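# Drop the entire wire into the bin below its rim

## Task

Get every part of the wire inside the bin, lying lower than the bin's rim; if the wire ends up dangling over the table edge, the task may count as failed.

## Robot and tools

Robot: two arms, left_arm and right_arm, each with a parallel two-finger gripper and a wrist camera. Fixed cameras are cam_high and cam_low; wrist cameras are cam_left_wrist and cam_right_wrist. All images are 672x504.

Frames. Scene frame: origin at table-top height, halfway between the nominal arm bases, +z up, +x outward over the table, left_arm on the +y side (arm names do not match image left/right). Calibrated bases: left_arm at (+0.027, +0.308, +0.032) m, quat_wxyz (+1.000, 0, 0, -0.002); right_arm at (+0.046, -0.291, +0.016) m, quat_wxyz (+1.000, 0, 0, +0.028). Reported hand positions (end_effector_position, m) and end_effector_quat_wxyz are in each arm's own base frame and may be off by a few cm, more at long reach. Table and fixed cameras use the scene frame. Motion offsets use the axes of that arm's current Hand target. Fingers point along the gripper's +z and close along its y; the reported point sits between the pads, under 1 cm behind the tips.

The row of 14 numbers, used by both motion tools: one flat list covering both arms, every value in [-1, 1]: left dx, dy, dz, rx, ry, rz, opening, then right dx, dy, dz, rx, ry, rz, opening. The six pose values are offsets (not poses) from the arm's Hand target as it stood when the action or move began; 1.0 equals 0.6 m of travel or 180 degrees; rx, ry, rz form a single rotation vector. Six zeros re-request the current Hand target. Opening is absolute, not an offset: +1 fully open (about 87 mm between pads), +0.5 about 69 mm, 0 about 43 mm, -0.5 about 18 mm, -1 closed. Writing 0 for opening closes to 43 mm, so to keep a gripper unchanged resend its current command.

execute_actions(actions, cameras): actions is a list of actions; each action is a table of up to 15 rows, one per 1/30 s step; a short table repeats its final row to fill 15. Every row in an action is measured from that action's starting Hand target, so rows are not cumulative, but successive actions stack. An empty list returns full state and images. cameras: list of names, ["all"], or []; an unknown name invalidates the call.

move(target, speed, blend, opening_speed, blocking, cameras): straight-line paths toward target, either one 14-number row or a list of up to 15 rows, all offsets counted from the Hand targets at the move's start. speed: top speed in m/s, 0.002 to 2.9 (default 0.25), one value or one per target; rotation is capped at twice that in rad/s. blend: corner rounding in m per target (0 means stop at each). opening_speed: rate of opening change per second on the -1..+1 scale, at least 0.2. A move lasts at least 0.5 s and at most 10 s. Paths ignore obstacles and the other arm; faster moves lag, stray and hit harder. Keep paths away from an arm's own base, which can flip its shoulder. The result adds a move: line with the ending (done, off_target, moving, held, fault) and limits (paced = command clipped, held = steps withheld). blocking=false returns after about 0.5 s while the move continues.

wait(seconds 0 to 10, cameras) lets time pass holding commands. stop(cameras) brakes a running move. zoom_image(camera, region [x0, y0, x1, y1] in pixels, at most 504 by 504) magnifies the latest image of a camera. finished_scene(scene) ends the current scene, given its number; it is irreversible, so call it only when the wire rests fully inside the bin with the robot out of the way.

Controller behaviour: commanded orientation is clipped to within 40 degrees of the measured one each step. Hand target in results is your last command after clipping; the gripper often stops short of it because of friction and gravity, so compare positions and resend the missing offset, and correct any tilt. Tiny moves may not happen or may go sideways. An arm blocked by contact keeps pushing until you command its target back past the gripper.

Gripping: grip_measured is on the command scale (Joint positions show it 0 closed to 1 open). Readings can be off about 1 mm. To hold, command roughly 0.04 below the reading at first contact for full force (about 20 N per pad); thin items under 1 mm get less force. Fast closing squeezes harder.

Joint ranges (rad): waist -2.618 to 3.054, shoulder 0 to 3.142, elbow 0 to 3.142 (straight at 2.901), wrist pitch -1.571 to 1.571, wrist yaw -1.571 to 1.571, wrist roll -2.094 to 2.094. Joint torques include arm weight, have per-unit offsets and noise, and the first three wrap at ±28 N m.

Heat: holding loads, stretching out, or pushing at an unreachable pose warms motors. MOTOR HOT appears at 75 °C; at 90 °C the arm folds and idles (possibly without warning); at 100 °C it goes limp.

Avoid: dropping the wire or releasing it while moving, letting any part fall off or hang over the table, hard contact with the table, bin or fixtures, any contact between the two arms or one gripper closing on the other's fingers, and strain on wrist camera cables. Loose objects may get nudged occasionally. The scene keeps running while you think; the robot holds the last command.

Each tool is called after ">>>" as name(argument=value, ...) on one line, values as JSON.

## Session

>>> execute_actions(actions=[])

>>> zoom_image(camera="cam_high", region=[240, 190, 480, 430])

Scene clock: 0.00 s.
left_arm: end_effector_position=(+0.3748, +0.0310, +0.0800) grip_measured=+1.000 end_effector_quat_wxyz=(+0.643, -0.100, +0.755, +0.084) | right_arm: end_effector_position=(+0.3730, -0.0325, +0.0937) grip_measured=+1.000 end_effector_quat_wxyz=(+0.686, +0.064, +0.724, -0.035)
Joint positions: left_arm=[-0.056 1.537 0.268 1.102 -0.314 -0.053 1] | right_arm=[-0.05 1.575 0.201 1.318 0.089 0.042 1]
Joint velocities: within noise
Joint torques (N m): no reading
Motor temperatures (°C): left_arm=[29 33 38 29 29 29 27] | right_arm=[27 31 32 28 30 28 26]
Heat: left arm: 38 °C; right arm: 32 °C.
Hand target: left_arm +0.3779, +0.0309, +0.0869; +0.651, -0.101, +0.747, +0.083 | right_arm +0.3738, -0.0325, +0.0946; +0.687, +0.064, +0.723, -0.035
Tool commands: left_gripper/opening=+1.0 right_gripper/opening=+1.0

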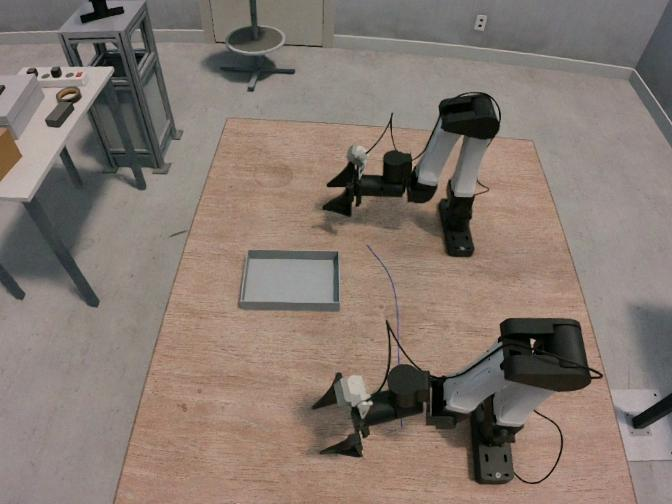

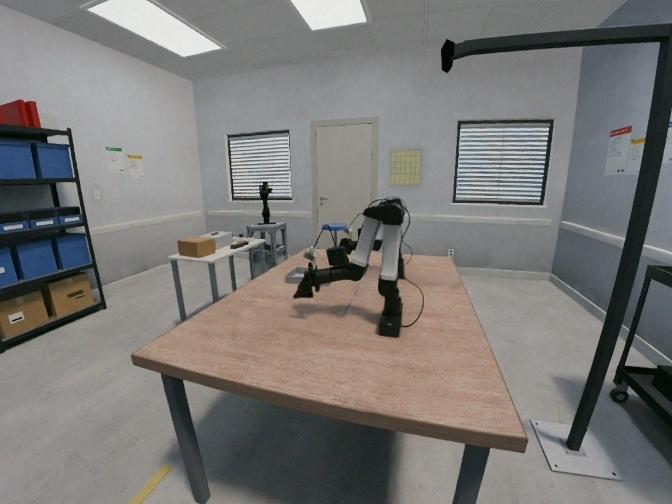

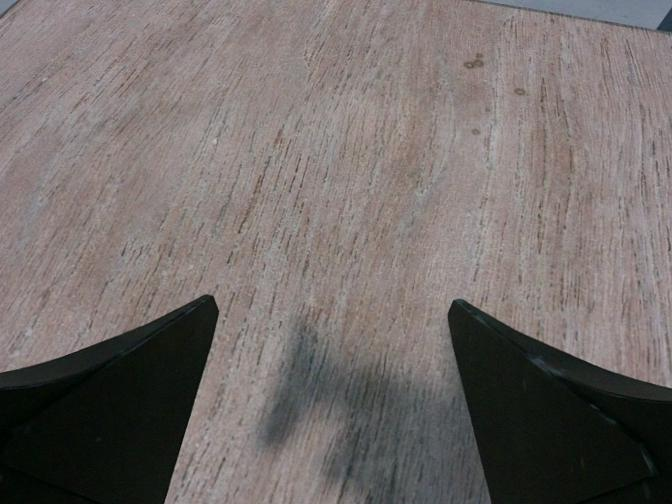

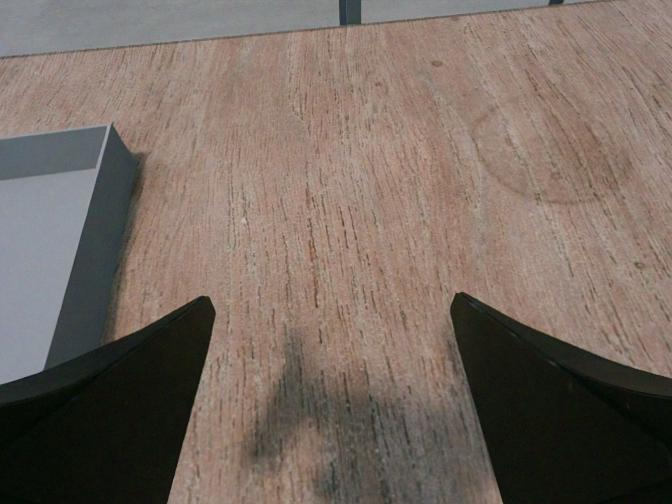

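Scaled by 2.100 from the camera's 672x504 image, which has a finer 960x720 frame.

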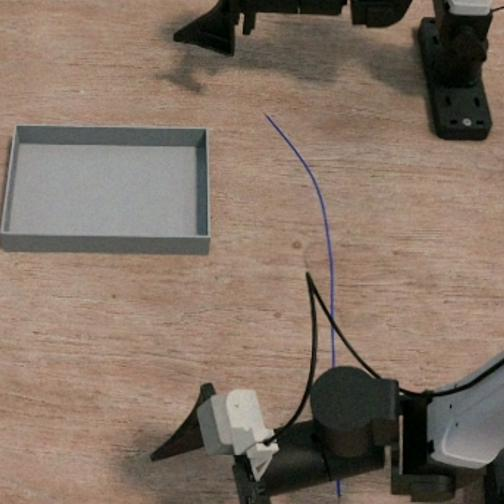

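>>> move(target=[[-0.188,0.194,-0.112,0,0,0,1,-0.166,0.006,-0.009,0,0,0,1],[-0.188,0.194,-0.112,0,0,0,1,-0.039,0.472,-0.337,-0.399,0.360,-0.435,0.3]], blend=0.04, cameras=["cam_high","cam_right_wrist"])

>>> zoom_image(camera="cam_high", region=[230, 220, 450, 450])

Scene clock: 29.07 s.
left_arm: end_effector_position=(+0.2960, +0.1281, +0.1938) grip_measured=+1.000 end_effector_quat_wxyz=(+0.645, -0.110, +0.753, +0.075) | right_arm: end_effector_position=(+0.2155, +0.2705, +0.1404) grip_measured=+0.300 end_effector_quat_wxyz=(-0.005, +0.704, -0.711, +0.005)
Joint positions: left_arm=[0.569 0.801 0.449 0.186 0.303 0.021 1] | right_arm=[0.971 1.991 1.892 -1.463 0.011 -0.59 0.65]
Joint torques (N m): left_arm=[0.18 -1.13 12.11 1.91 0.07 0.09] | right_arm=[0.38 -6.98 6.46 0.29 -0.06 0.03]
Motor temperatures (°C): left_arm=[29 34 43 40 29 29 27] | right_arm=[27 33 34 32 30 28 26]
Heat: left arm: 43 °C; right arm: 34 °C.
Hand target: left_arm +0.2982, +0.1310, +0.2070; +0.652, -0.101, +0.747, +0.082 | right_arm +0.2147, +0.2746, +0.1394; +0.000, +0.707, -0.707, +0.000
Off the commanded pose: left_arm 0.014 m, 2 deg | right_arm 0.004 m, 1 deg.
move: off_target (left_arm)
Images, in order (width x height): cam_high 672x504, cam_right_wrist 672x504.

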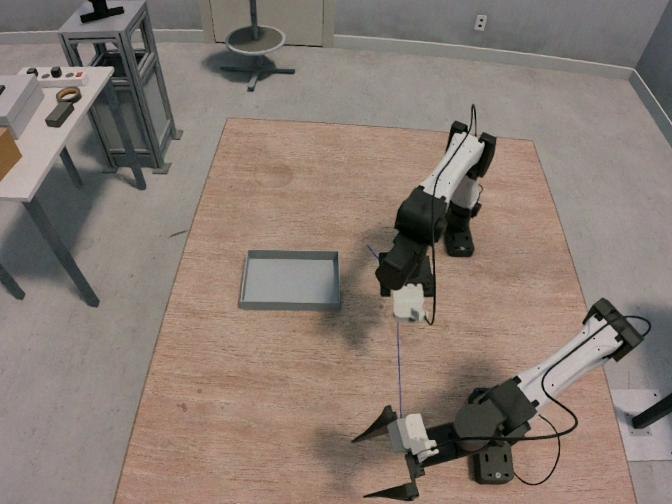

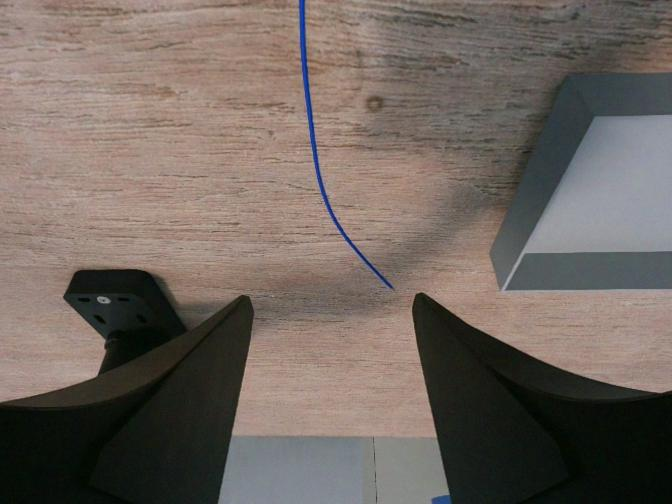

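Scaled by 2.191 from the camera's 672x504 image, which has a finer 960x720 frame.

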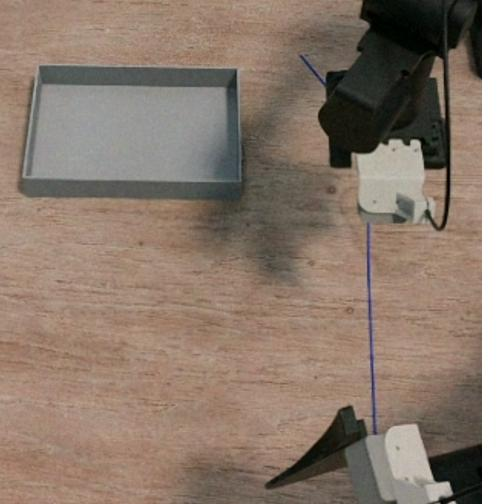

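>>> move(target=[[0,0,0,0,0,0,1,0,0.012,0.175,0,0,0,0.3],[0,0,0,0,0,0,1,0,0.012,0.245,0,0,0,0.3]], speed=[0.2,0.05], blend=0.01, cameras=["cam_right_wrist"])

Scene clock: 38.53 s.
left_arm: end_effector_position=(+0.2960, +0.1281, +0.1938) grip_measured=+1.000 end_effector_quat_wxyz=(+0.645, -0.110, +0.753, +0.075) | right_arm: end_effector_position=(+0.2129, +0.2749, +0.0019) grip_measured=+0.300 end_effector_quat_wxyz=(-0.010, +0.707, -0.707, +0.003)
Joint positions: left_arm=[0.569 0.801 0.449 0.186 0.303 0.021 1] | right_arm=[0.983 2.056 1.428 -0.924 0.01 -0.587 0.65]
Joint torques (N m): left_arm=[0.18 -1.14 12.08 1.91 0.06 0.09] | right_arm=[0.94 -7.1 3.55 0.54 0.04 0.12]
Heat: left arm: 47 °C; right arm: 34 °C.
Hand target: left_arm +0.2982, +0.1310, +0.2070; +0.652, -0.101, +0.747, +0.082 | right_arm +0.2075, +0.2746, -0.0076; +0.000, +0.707, -0.707, +0.000
Off the commanded pose: left_arm 0.014 m, 2 deg | right_arm 0.011 m, 1 deg.
move: off_target (left_arm, right_arm)
Images, in order (width x height): cam_right_wrist 672x504.

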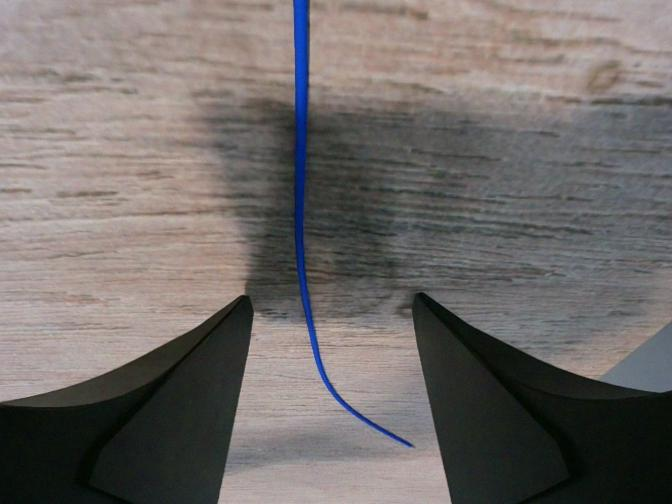

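>>> move(target=[[0,0,0,0,0,0,1,0,0.006,0.012,0,0,0,0.3],[0,0,0,0,0,0,1,0,0.006,0.006,0,0,0,-1]], speed=0.04, opening_speed=1.0, cameras=["cam_right_wrist"])

Scene clock: 46.50 s.
left_arm: end_effector_position=(+0.2960, +0.1281, +0.1938) grip_measured=+1.000 end_effector_quat_wxyz=(+0.645, -0.110, +0.753, +0.075) | right_arm: end_effector_position=(+0.2114, +0.2755, -0.0003) grip_measured=-0.945 end_effector_quat_wxyz=(-0.012, +0.707, -0.707, +0.006)
Joint positions: left_arm=[0.569 0.801 0.449 0.186 0.303 0.021 1] | right_arm=[0.99 2.056 1.419 -0.912 0.016 -0.58 0.027]
Joint torques (N m): left_arm=[0.18 -1.14 12.1 1.91 0.06 0.09] | right_arm=[0.88 -7.25 3 0.6 -0.06 0.14]
Motor temperatures (°C): left_arm=[29 34 49 40 29 29 27] | right_arm=[27 34 34 30 30 28 26]
Heat: left arm: 49 °C; right arm: 34 °C.
Hand target: left_arm +0.2982, +0.1310, +0.2070; +0.652, -0.101, +0.747, +0.082 | right_arm +0.2040, +0.2746, -0.0112; +0.000, +0.707, -0.707, +0.000
Off the commanded pose: left_arm 0.014 m, 2 deg | right_arm 0.013 m, 2 deg.
move: off_target (left_arm, right_arm); target 2's new opening was sent with right_arm's hand 0.013 m and 2 deg from that target
Images, in order (width x height): cam_right_wrist 672x504.

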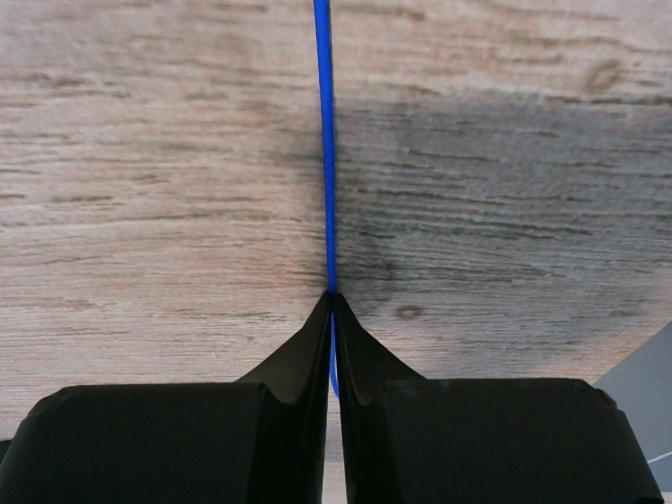

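>>> move(target=[[0,0,0,0,0,0,1,0.008,-0.027,-0.302,0,0,0,-1],[0,0,0,0,0,0,1,0.042,-0.16,-0.568,0.248,-0.039,-0.0945,-1],[0,0,0,0,0,0,1,0.208,-0.427,-0.585,0.248,-0.039,-0.0945,-1]], speed=0.2, blend=0.03, cameras=["cam_high","cam_right_wrist"])

>>> zoom_image(camera="cam_high", region=[200, 130, 400, 330])

Scene clock: 69.77 s.
left_arm: end_effector_position=(+0.2960, +0.1281, +0.1938) grip_measured=+1.000 end_effector_quat_wxyz=(+0.644, -0.110, +0.753, +0.075) | right_arm: end_effector_position=(+0.4576, +0.1468, +0.3440) grip_measured=-0.945 end_effector_quat_wxyz=(-0.314, +0.742, -0.546, +0.232)
Joint positions: left_arm=[0.569 0.801 0.449 0.185 0.303 0.021 1] | right_arm=[0.431 1.899 2.317 -1.192 0.094 -1.481 0.027]
Joint torques (N m): left_arm=[0.17 -1.14 12.11 1.92 0.07 0.09] | right_arm=[0.47 -6.12 6.68 1.65 0.02 0.07]
Motor temperatures (°C): left_arm=[29 33 55 42 29 29 27] | right_arm=[27 36 34 29 30 28 27]
Heat: left arm: 55 °C; right arm: 36 °C.
Hand target: left_arm +0.2982, +0.1310, +0.2070; +0.652, -0.101, +0.747, +0.082 | right_arm +0.4602, +0.1500, +0.3399; -0.310, +0.747, -0.543, +0.225
Off the commanded pose: left_arm 0.014 m, 2 deg | right_arm 0.006 m, 1 deg.
move: off_target (left_arm)
Images, in order (width x height): cam_high 672x504, cam_right_wrist 672x504.

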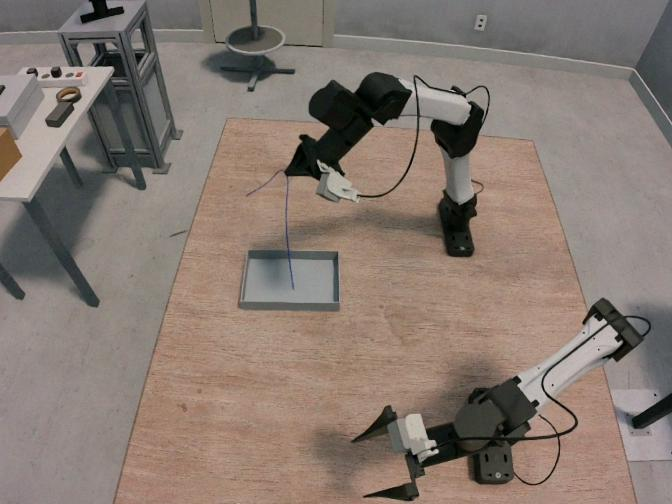

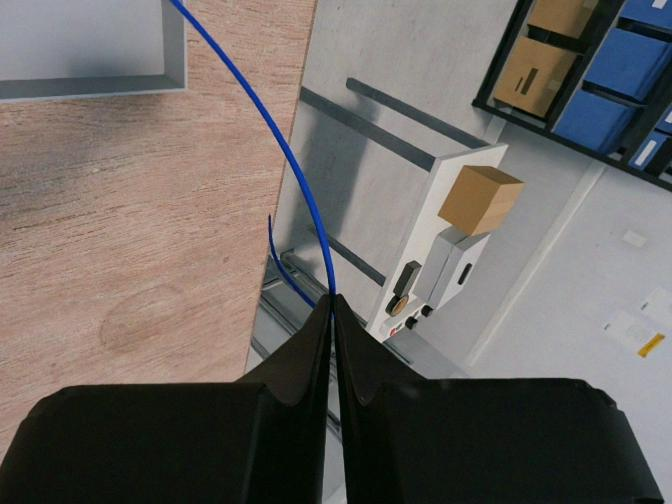

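Scaled by 2.520 from the camera's 672x504 image, which has a finer 960x720 frame.

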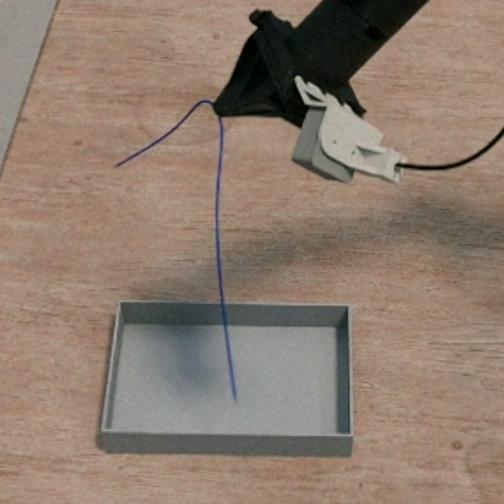

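>>> move(target=[0,0,0,0,0,0,1,-0.04,0.098,-0.0745,0,-0.071,-0.071,-1], speed=0.2, cameras=["cam_high","cam_right_wrist"])

>>> zoom_image(camera="cam_high", region=[200, 130, 400, 330])

Scene clock: 91.20 s.
left_arm: end_effector_position=(+0.2960, +0.1281, +0.1938) grip_measured=+1.000 end_effector_quat_wxyz=(+0.644, -0.110, +0.753, +0.075) | right_arm: end_effector_position=(+0.3858, +0.1524, +0.3263) grip_measured=-0.945 end_effector_quat_wxyz=(-0.334, +0.825, -0.423, +0.172)
Joint positions: left_arm=[0.569 0.801 0.449 0.185 0.303 0.021 1] | right_arm=[0.414 1.564 1.858 -1.105 -0.144 -1.723 0.027]
Joint torques (N m): left_arm=[0.17 -1.13 12.1 1.92 0.07 0.09] | right_arm=[-0.31 -6.95 3.9 1.79 -0.11 0.05]
Motor temperatures (°C): left_arm=[29 33 58 43 29 29 27] | right_arm=[27 36 35 31 30 28 27]
Heat: left arm: 58 °C; right arm: 36 °C.
Hand target: left_arm +0.2982, +0.1310, +0.2070; +0.652, -0.101, +0.747, +0.082 | right_arm +0.3832, +0.1502, +0.3299; -0.341, +0.823, -0.419, +0.174
Off the commanded pose: left_arm 0.014 m, 2 deg | right_arm 0.005 m, 1 deg.
move: off_target (left_arm)
Images, in order (width x height): cam_high 672x504, cam_right_wrist 672x504.

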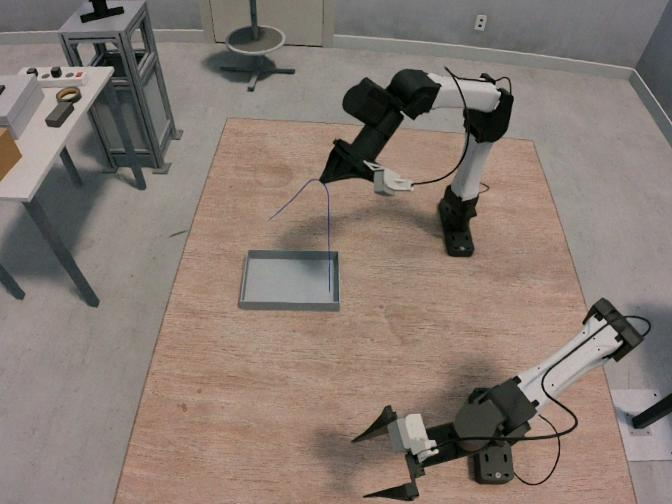

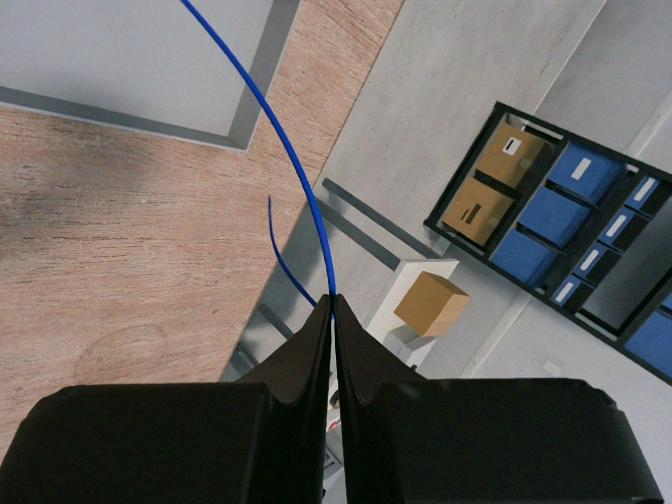

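Scaled by 2.520 from the camera's 672x504 image, which has a finer 960x720 frame.

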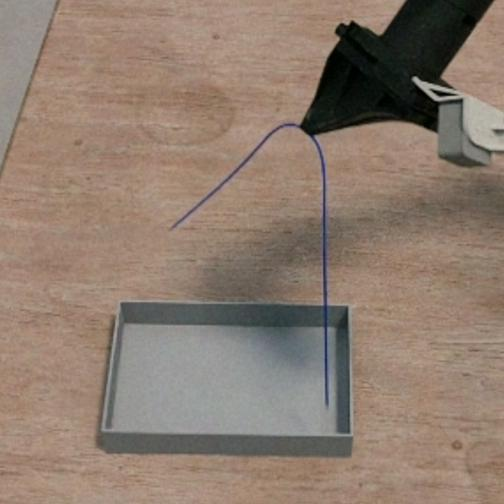

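>>> move(target=[0,0,0,0,0,0,1,-0.005,0.105,0.154,0,0,0,-1], speed=0.15, cameras=["cam_high","cam_right_wrist"])

>>> zoom_image(camera="cam_high", region=[200, 130, 400, 330])

Scene clock: 100.50 s.
left_arm: end_effector_position=(+0.2960, +0.1281, +0.1938) grip_measured=+1.000 end_effector_quat_wxyz=(+0.644, -0.110, +0.753, +0.075) | right_arm: end_effector_position=(+0.4024, +0.1641, +0.2157) grip_measured=-0.945 end_effector_quat_wxyz=(-0.335, +0.826, -0.421, +0.170)
Joint positions: left_arm=[0.569 0.801 0.449 0.185 0.303 0.021 1] | right_arm=[0.423 1.509 1.342 -0.644 -0.145 -1.719 0.027]
Joint torques (N m): left_arm=[0.18 -1.14 12.1 1.92 0.06 0.09] | right_arm=[1.11 -7.49 4.59 1.76 0.09 0.16]
Motor temperatures (°C): left_arm=[29 33 59 44 29 29 27] | right_arm=[27 36 35 32 30 28 28]
Heat: left arm: 59 °C; right arm: 36 °C.
Hand target: left_arm +0.2982, +0.1310, +0.2070; +0.652, -0.101, +0.747, +0.082 | right_arm +0.3983, +0.1648, +0.2200; -0.341, +0.823, -0.419, +0.174
Off the commanded pose: left_arm 0.014 m, 2 deg | right_arm 0.006 m, 1 deg.
move: off_target (left_arm)
Images, in order (width x height): cam_high 672x504, cam_right_wrist 672x504.

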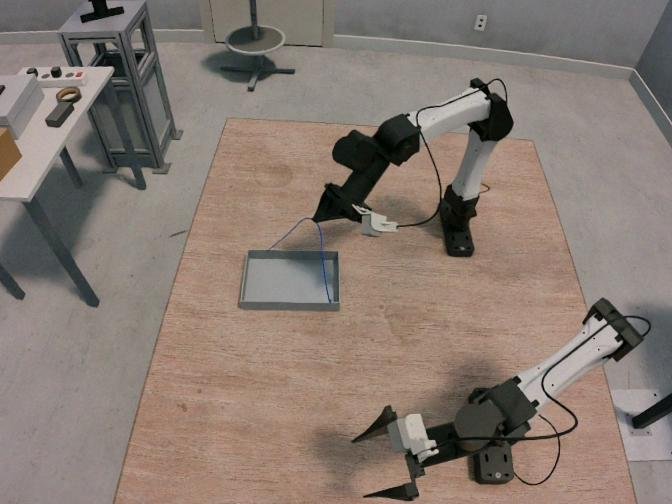

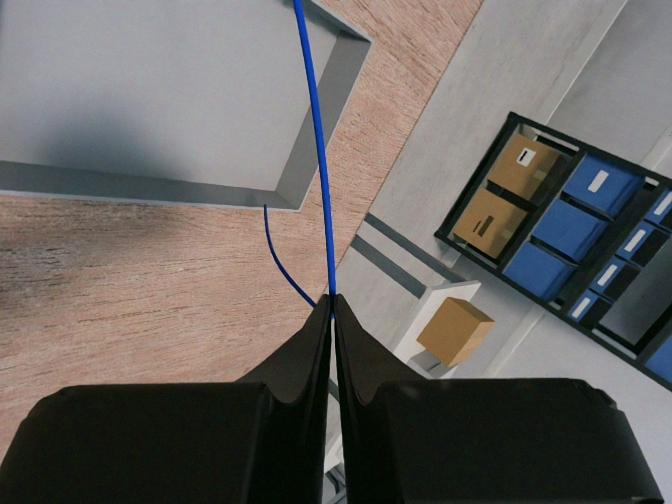

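Scaled by 2.520 from the camera's 672x504 image, which has a finer 960x720 frame.

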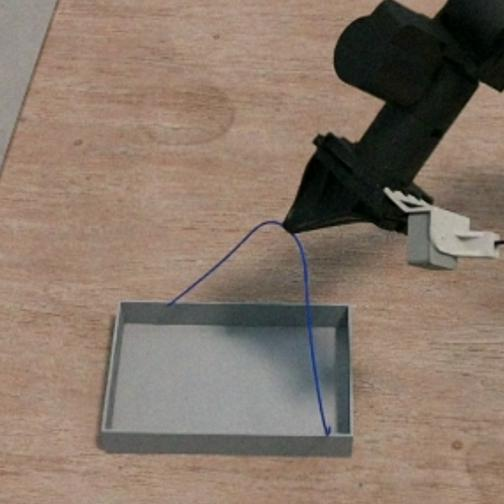

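>>> move(target=[0,0,0,0,0,0,1,-0.01,0.074,0.114,0,0,0,-1], speed=0.12, cameras=["cam_high","cam_right_wrist"])

>>> zoom_image(camera="cam_high", region=[200, 130, 400, 330])

Scene clock: 111.60 s.
left_arm: end_effector_position=(+0.2960, +0.1281, +0.1938) grip_measured=+1.000 end_effector_quat_wxyz=(+0.644, -0.110, +0.753, +0.075) | right_arm: end_effector_position=(+0.4103, +0.1786, +0.1491) grip_measured=-0.945 end_effector_quat_wxyz=(-0.348, +0.821, -0.416, +0.177)
Joint positions: left_arm=[0.569 0.801 0.449 0.185 0.303 0.021 1] | right_arm=[0.452 1.557 1.099 -0.318 -0.128 -1.698 0.027]
Joint torques (N m): left_arm=[0.18 -1.14 12.1 1.92 0.07 0.08] | right_arm=[0.99 -5.18 4.71 1.8 0.1 0.19]
Motor temperatures (°C): left_arm=[29 32 60 44 29 29 27] | right_arm=[27 37 35 32 30 28 28]
Heat: left arm: 60 °C; right arm: 37 °C.
Hand target: left_arm +0.2982, +0.1310, +0.2070; +0.652, -0.101, +0.747, +0.082 | right_arm +0.4085, +0.1796, +0.1403; -0.341, +0.823, -0.419, +0.174
Off the commanded pose: left_arm 0.014 m, 2 deg | right_arm 0.009 m, 1 deg.
move: off_target (left_arm)
Images, in order (width x height): cam_high 672x504, cam_right_wrist 672x504.

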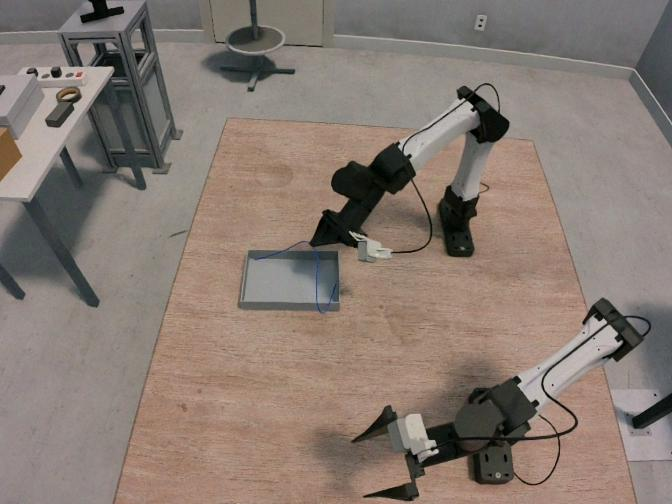

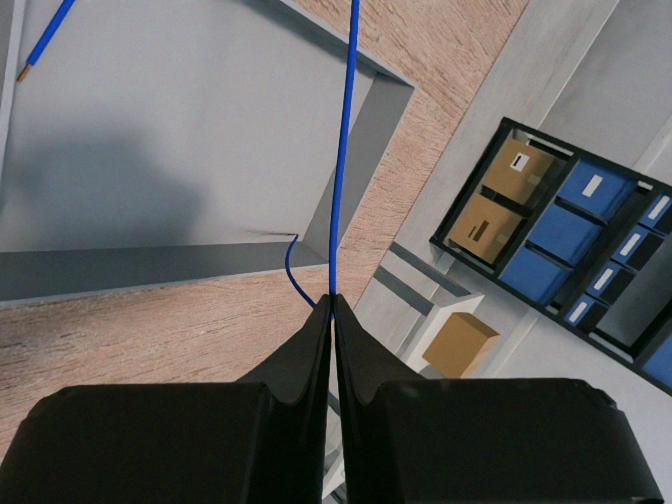

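Scaled by 2.520 from the camera's 672x504 image, which has a finer 960x720 frame.

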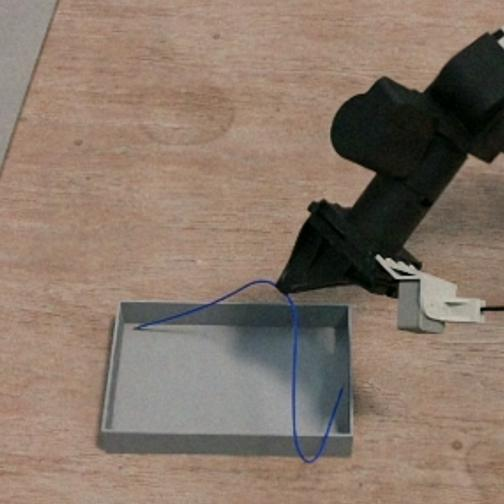

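>>> move(target=[0,0,0,0,0,0,1,0.06,0.06,0.057,0,0,0,-1], speed=0.12, cameras=["cam_high","cam_right_wrist"])

>>> zoom_image(camera="cam_high", region=[200, 130, 400, 330])

Scene clock: 122.90 s.
left_arm: end_effector_position=(+0.2960, +0.1281, +0.1938) grip_measured=+1.000 end_effector_quat_wxyz=(+0.644, -0.110, +0.753, +0.075) | right_arm: end_effector_position=(+0.4307, +0.1505, +0.1006) grip_measured=-0.945 end_effector_quat_wxyz=(-0.345, +0.820, -0.420, +0.183)
Joint positions: left_arm=[0.569 0.801 0.449 0.185 0.303 0.021 1] | right_arm=[0.354 1.648 0.991 -0.129 -0.183 -1.765 0.027]
Joint torques (N m): left_arm=[0.17 -1.13 12.1 1.92 0.07 0.09] | right_arm=[-0.08 -5.04 4.64 1.83 -0.15 0.02]
Motor temperatures (°C): left_arm=[29 32 61 45 29 29 27] | right_arm=[27 36 35 33 30 28 28]
Heat: left arm: 61 °C; right arm: 36 °C.
Hand target: left_arm +0.2982, +0.1310, +0.2070; +0.652, -0.101, +0.747, +0.082 | right_arm +0.4287, +0.1497, +0.0905; -0.341, +0.823, -0.419, +0.174
Off the commanded pose: left_arm 0.014 m, 2 deg | right_arm 0.010 m, 1 deg.
move: off_target (left_arm)
Images, in order (width x height): cam_high 672x504, cam_right_wrist 672x504.

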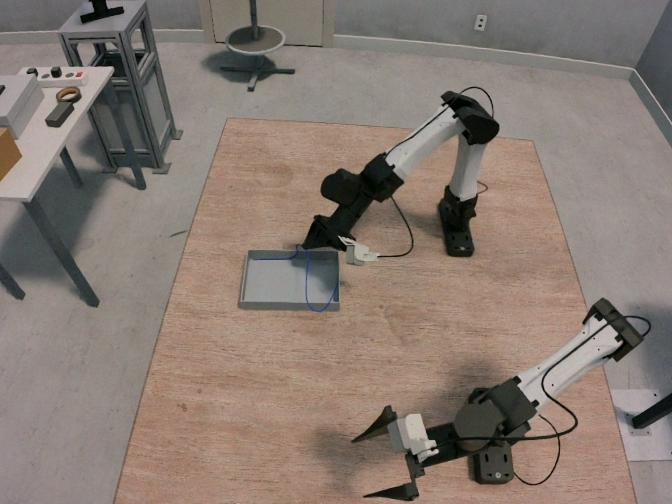

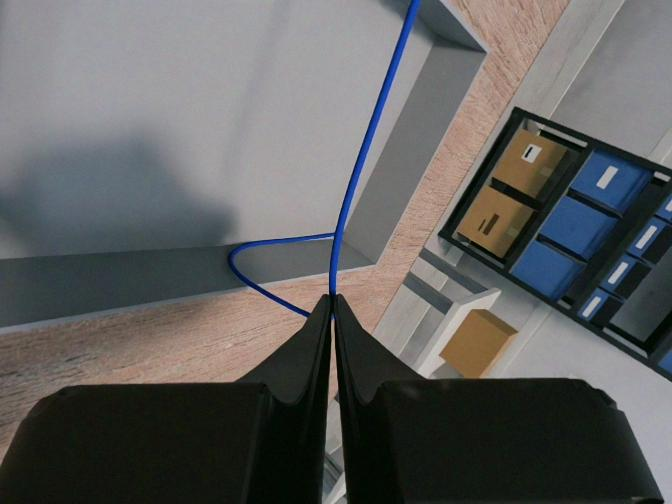

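Scaled by 2.520 from the camera's 672x504 image, which has a finer 960x720 frame.

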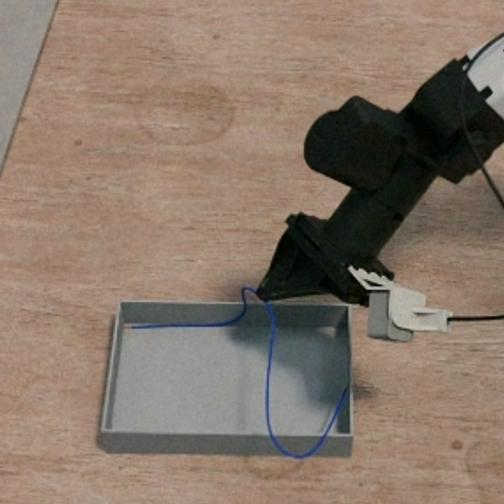

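>>> move(target=[0,0,0,0,0,0,1,0.027,0.079,0.051,0,0,0,-1], speed=0.08, cameras=["cam_high","cam_low","cam_right_wrist"])

>>> zoom_image(camera="cam_high", region=[200, 180, 400, 330])

>>> zoom_image(camera="cam_low", region=[270, 210, 370, 310])

Scene clock: 135.83 s.
left_arm: end_effector_position=(+0.2960, +0.1281, +0.1938) grip_measured=+1.000 end_effector_quat_wxyz=(+0.644, -0.110, +0.753, +0.075) | right_arm: end_effector_position=(+0.4320, +0.1322, +0.0461) grip_measured=-0.945 end_effector_quat_wxyz=(-0.346, +0.820, -0.417, +0.183)
Joint positions: left_arm=[0.569 0.801 0.449 0.185 0.303 0.021 1] | right_arm=[0.297 1.746 0.852 0.102 -0.227 -1.81 0.027]
Joint torques (N m): left_arm=[0.17 -1.14 12.1 1.92 0.06 0.09] | right_arm=[-0.32 -5.33 3.84 1.8 -0.13 0.02]
Motor temperatures (°C): left_arm=[29 32 62 46 29 29 27] | right_arm=[27 36 35 32 30 28 28]
Heat: left arm: 62 °C; right arm: 36 °C.
Hand target: left_arm +0.2982, +0.1310, +0.2070; +0.652, -0.101, +0.747, +0.082 | right_arm +0.4287, +0.1296, +0.0355; -0.341, +0.823, -0.419, +0.174
Off the commanded pose: left_arm 0.014 m, 2 deg | right_arm 0.012 m, 1 deg.
move: off_target (left_arm, right_arm)
Images, in order (width x height): cam_high 672x504, cam_low 672x504, cam_right_wrist 672x504.

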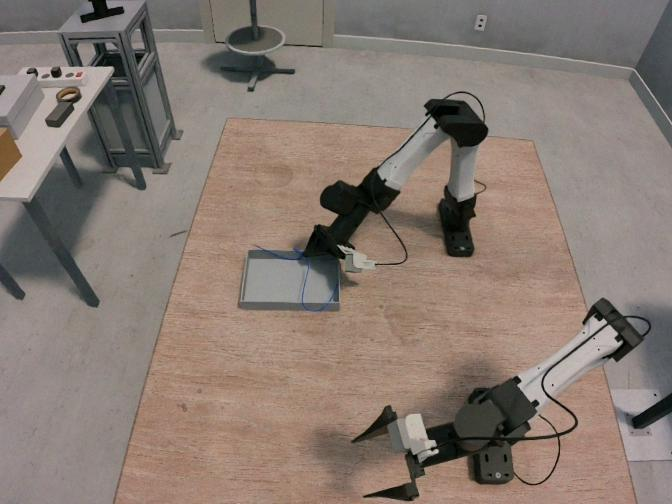

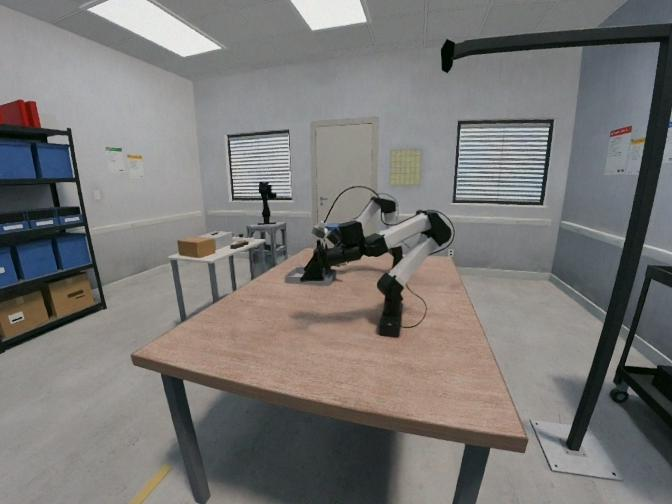

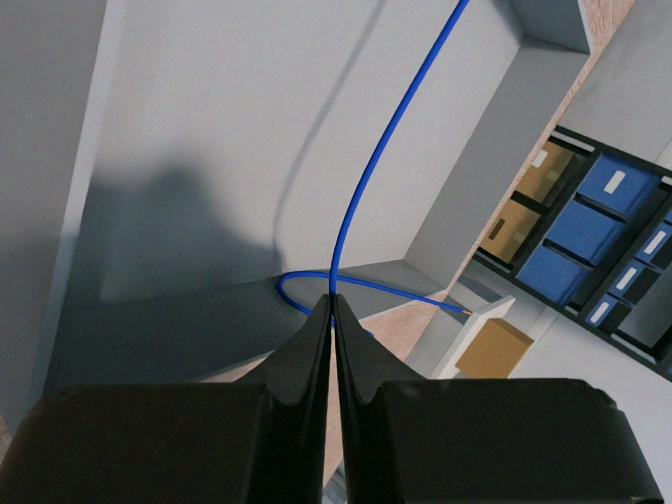

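Scaled by 2.520 from the camera's 672x504 image, which has a finer 960x720 frame.

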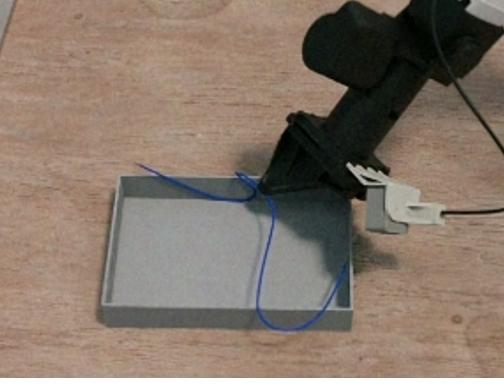

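Scaled by 5.040 from the camera's 672x504 image, which has a finer 960x720 frame.

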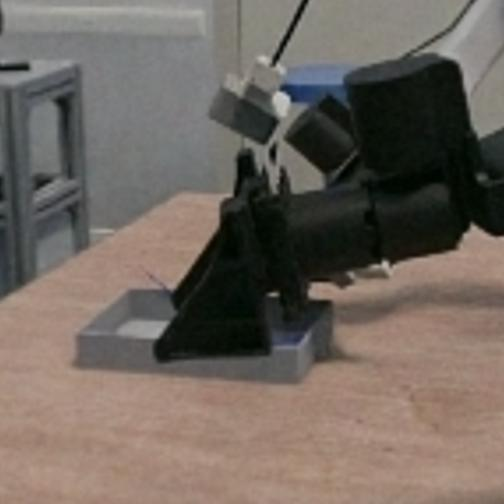

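>>> move(target=[[0,0,0,0,0,0,1,-0.036,-0.05,-0.027,0,0,0,-1],[0,0,0,0,0,0,1,-0.034,-0.007,0.012,0,0,0,-1]], speed=0.08, cameras=["cam_high","cam_low","cam_right_wrist"])

>>> zoom_image(camera="cam_high", region=[200, 180, 400, 330])

>>> zoom_image(camera="cam_low", region=[270, 210, 370, 310])

Scene clock: 147.27 s.
left_arm: end_effector_position=(+0.2960, +0.1281, +0.1937) grip_measured=+1.000 end_effector_quat_wxyz=(+0.644, -0.111, +0.753, +0.075) | right_arm: end_effector_position=(+0.4265, +0.1528, +0.0433) grip_measured=-0.945 end_effector_quat_wxyz=(-0.349, +0.821, -0.414, +0.179)
Joint positions: left_arm=[0.569 0.801 0.449 0.185 0.303 0.021 1] | right_arm=[0.357 1.758 0.851 0.124 -0.196 -1.768 0.027]
Joint torques (N m): left_arm=[0.17 -1.14 12.1 1.92 0.07 0.09] | right_arm=[0.31 -5.63 3.79 1.87 0 0.19]
Motor temperatures (°C): left_arm=[29 32 62 46 29 29 27] | right_arm=[27 36 35 33 30 28 28]
Heat: left arm: 62 °C; right arm: 36 °C.
Hand target: left_arm +0.2982, +0.1310, +0.2070; +0.652, -0.101, +0.747, +0.082 | right_arm +0.4232, +0.1508, +0.0333; -0.341, +0.823, -0.419, +0.174
Off the commanded pose: left_arm 0.014 m, 2 deg | right_arm 0.011 m, 1 deg.
move: off_target (left_arm, right_arm)
Images, in order (width x height): cam_high 672x504, cam_low 672x504, cam_right_wrist 672x504.

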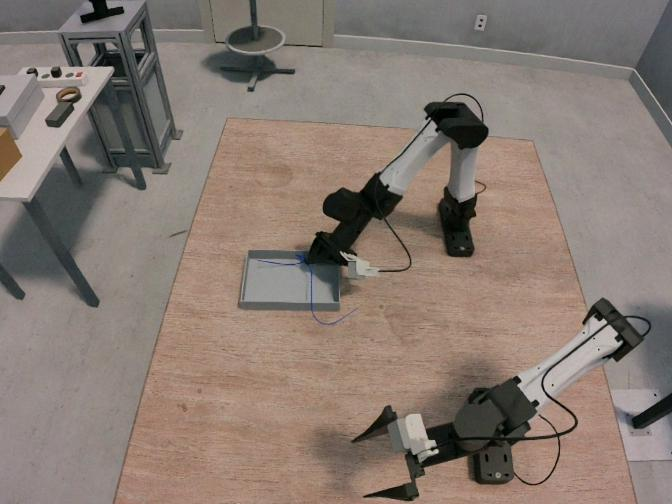

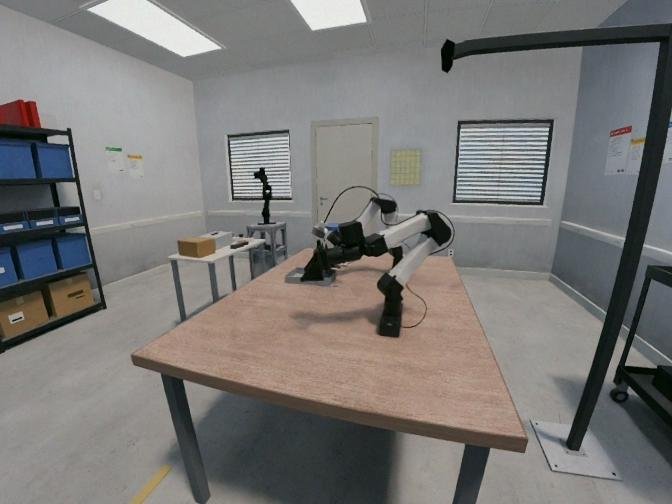

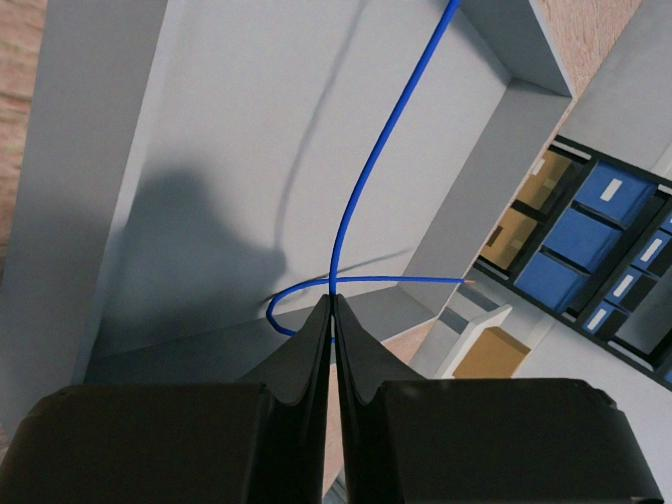

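Scaled by 2.520 from the camera's 672x504 image, which has a finer 960x720 frame.

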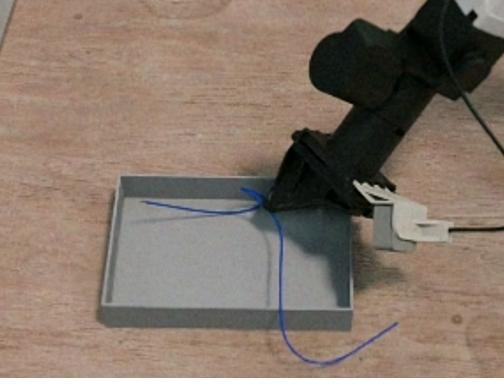

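Scaled by 5.040 from the camera's 672x504 image, which has a finer 960x720 frame.

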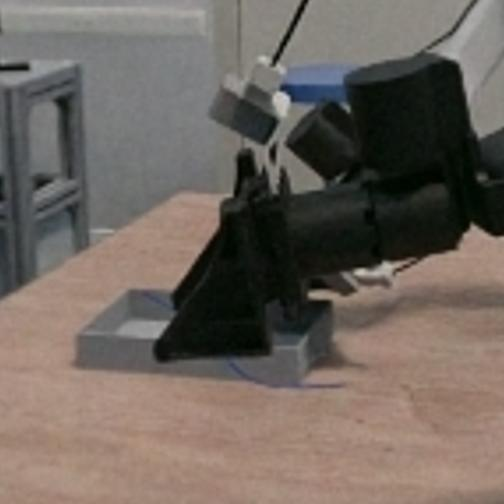

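>>> move(target=[[0,0,0,0,0,0,1,-0.038,-0.311,-0.389,0,0,0,-1],[0,0,0,0,0,0,1,-0.043,-0.206,-0.2345,0,0,0,-1]], speed=0.15, cameras=["cam_high"])

>>> zoom_image(camera="cam_high", region=[200, 180, 400, 330])

Scene clock: 171.53 s.
left_arm: end_effector_position=(+0.2960, +0.1281, +0.1937) grip_measured=+1.000 end_effector_quat_wxyz=(+0.644, -0.111, +0.753, +0.075) | right_arm: end_effector_position=(+0.4018, +0.1646, +0.2159) grip_measured=-0.945 end_effector_quat_wxyz=(-0.336, +0.826, -0.420, +0.168)
Joint positions: left_arm=[0.569 0.801 0.449 0.185 0.303 0.021 1] | right_arm=[0.423 1.508 1.342 -0.645 -0.149 -1.719 0.027]
Joint torques (N m): left_arm=[0.18 -1.14 12.11 1.92 0.07 0.08] | right_arm=[1.25 -7.28 4.51 1.78 0.07 0.1]
Motor temperatures (°C): left_arm=[29 32 64 47 29 29 27] | right_arm=[27 35 35 33 30 28 28]
Heat: left arm: 64 °C; right arm: 35 °C.
Hand target: left_arm +0.2982, +0.1310, +0.2070; +0.652, -0.101, +0.747, +0.082 | right_arm +0.3980, +0.1647, +0.2202; -0.341, +0.823, -0.419, +0.174
Off the commanded pose: left_arm 0.014 m, 2 deg | right_arm 0.006 m, 1 deg.
move: off_target (left_arm)
Images, in order (width x height): cam_high 672x504.

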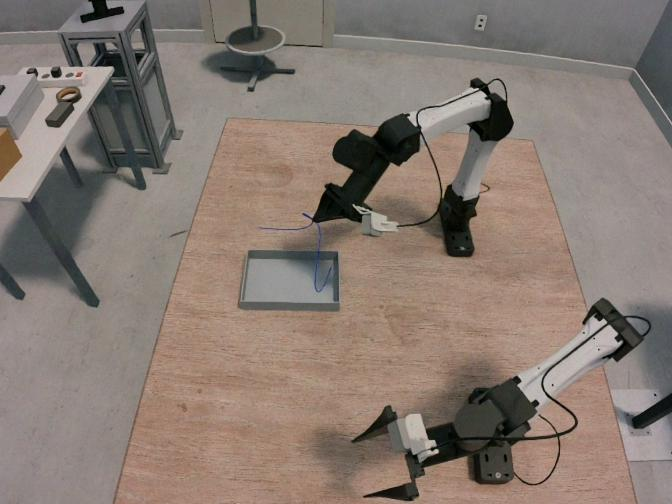

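Scaled by 2.520 from the camera's 672x504 image, which has a finer 960x720 frame.

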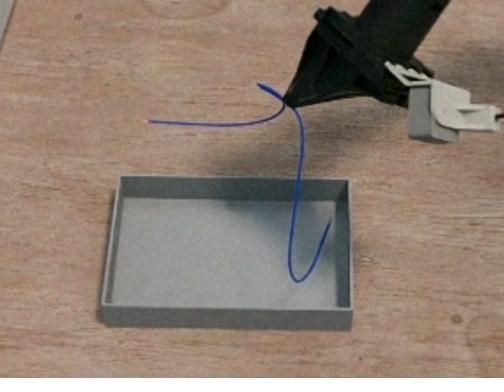

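>>> move(target=[0,0,0,0,0,0,1,0.058,0.133,0.168,0,0,0,-1], speed=0.15, cameras=["cam_high","cam_right_wrist"])

>>> zoom_image(camera="cam_high", region=[200, 180, 400, 330])

Scene clock: 179.83 s.
left_arm: end_effector_position=(+0.2960, +0.1281, +0.1937) grip_measured=+1.000 end_effector_quat_wxyz=(+0.644, -0.111, +0.753, +0.075) | right_arm: end_effector_position=(+0.4323, +0.1460, +0.1014) grip_measured=-0.945 end_effector_quat_wxyz=(-0.344, +0.820, -0.420, +0.182)
Joint positions: left_arm=[0.569 0.801 0.449 0.185 0.303 0.021 1] | right_arm=[0.34 1.648 0.997 -0.14 -0.193 -1.777 0.027]
Joint torques (N m): left_arm=[0.17 -1.13 12.11 1.92 0.07 0.09] | right_arm=[-0.34 -5.53 4.42 1.81 -0.17 0.06]
Motor temperatures (°C): left_arm=[29 32 64 48 29 29 27] | right_arm=[27 36 35 33 30 28 28]
Heat: left arm: 64 °C; right arm: 36 °C.
Hand target: left_arm +0.2982, +0.1310, +0.2070; +0.652, -0.101, +0.747, +0.082 | right_arm +0.4307, +0.1453, +0.0926; -0.341, +0.823, -0.419, +0.174
Off the commanded pose: left_arm 0.014 m, 2 deg | right_arm 0.009 m, 1 deg.
move: off_target (left_arm)
Images, in order (width x height): cam_high 672x504, cam_right_wrist 672x504.

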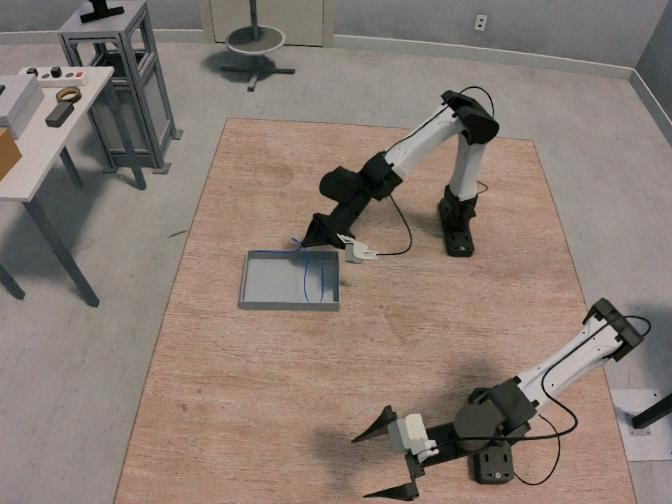

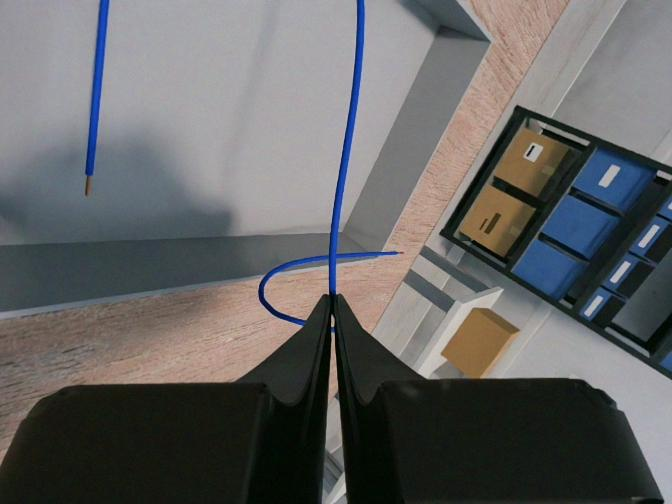

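Scaled by 2.520 from the camera's 672x504 image, which has a finer 960x720 frame.

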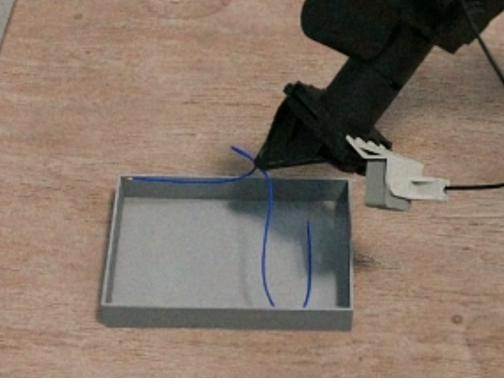

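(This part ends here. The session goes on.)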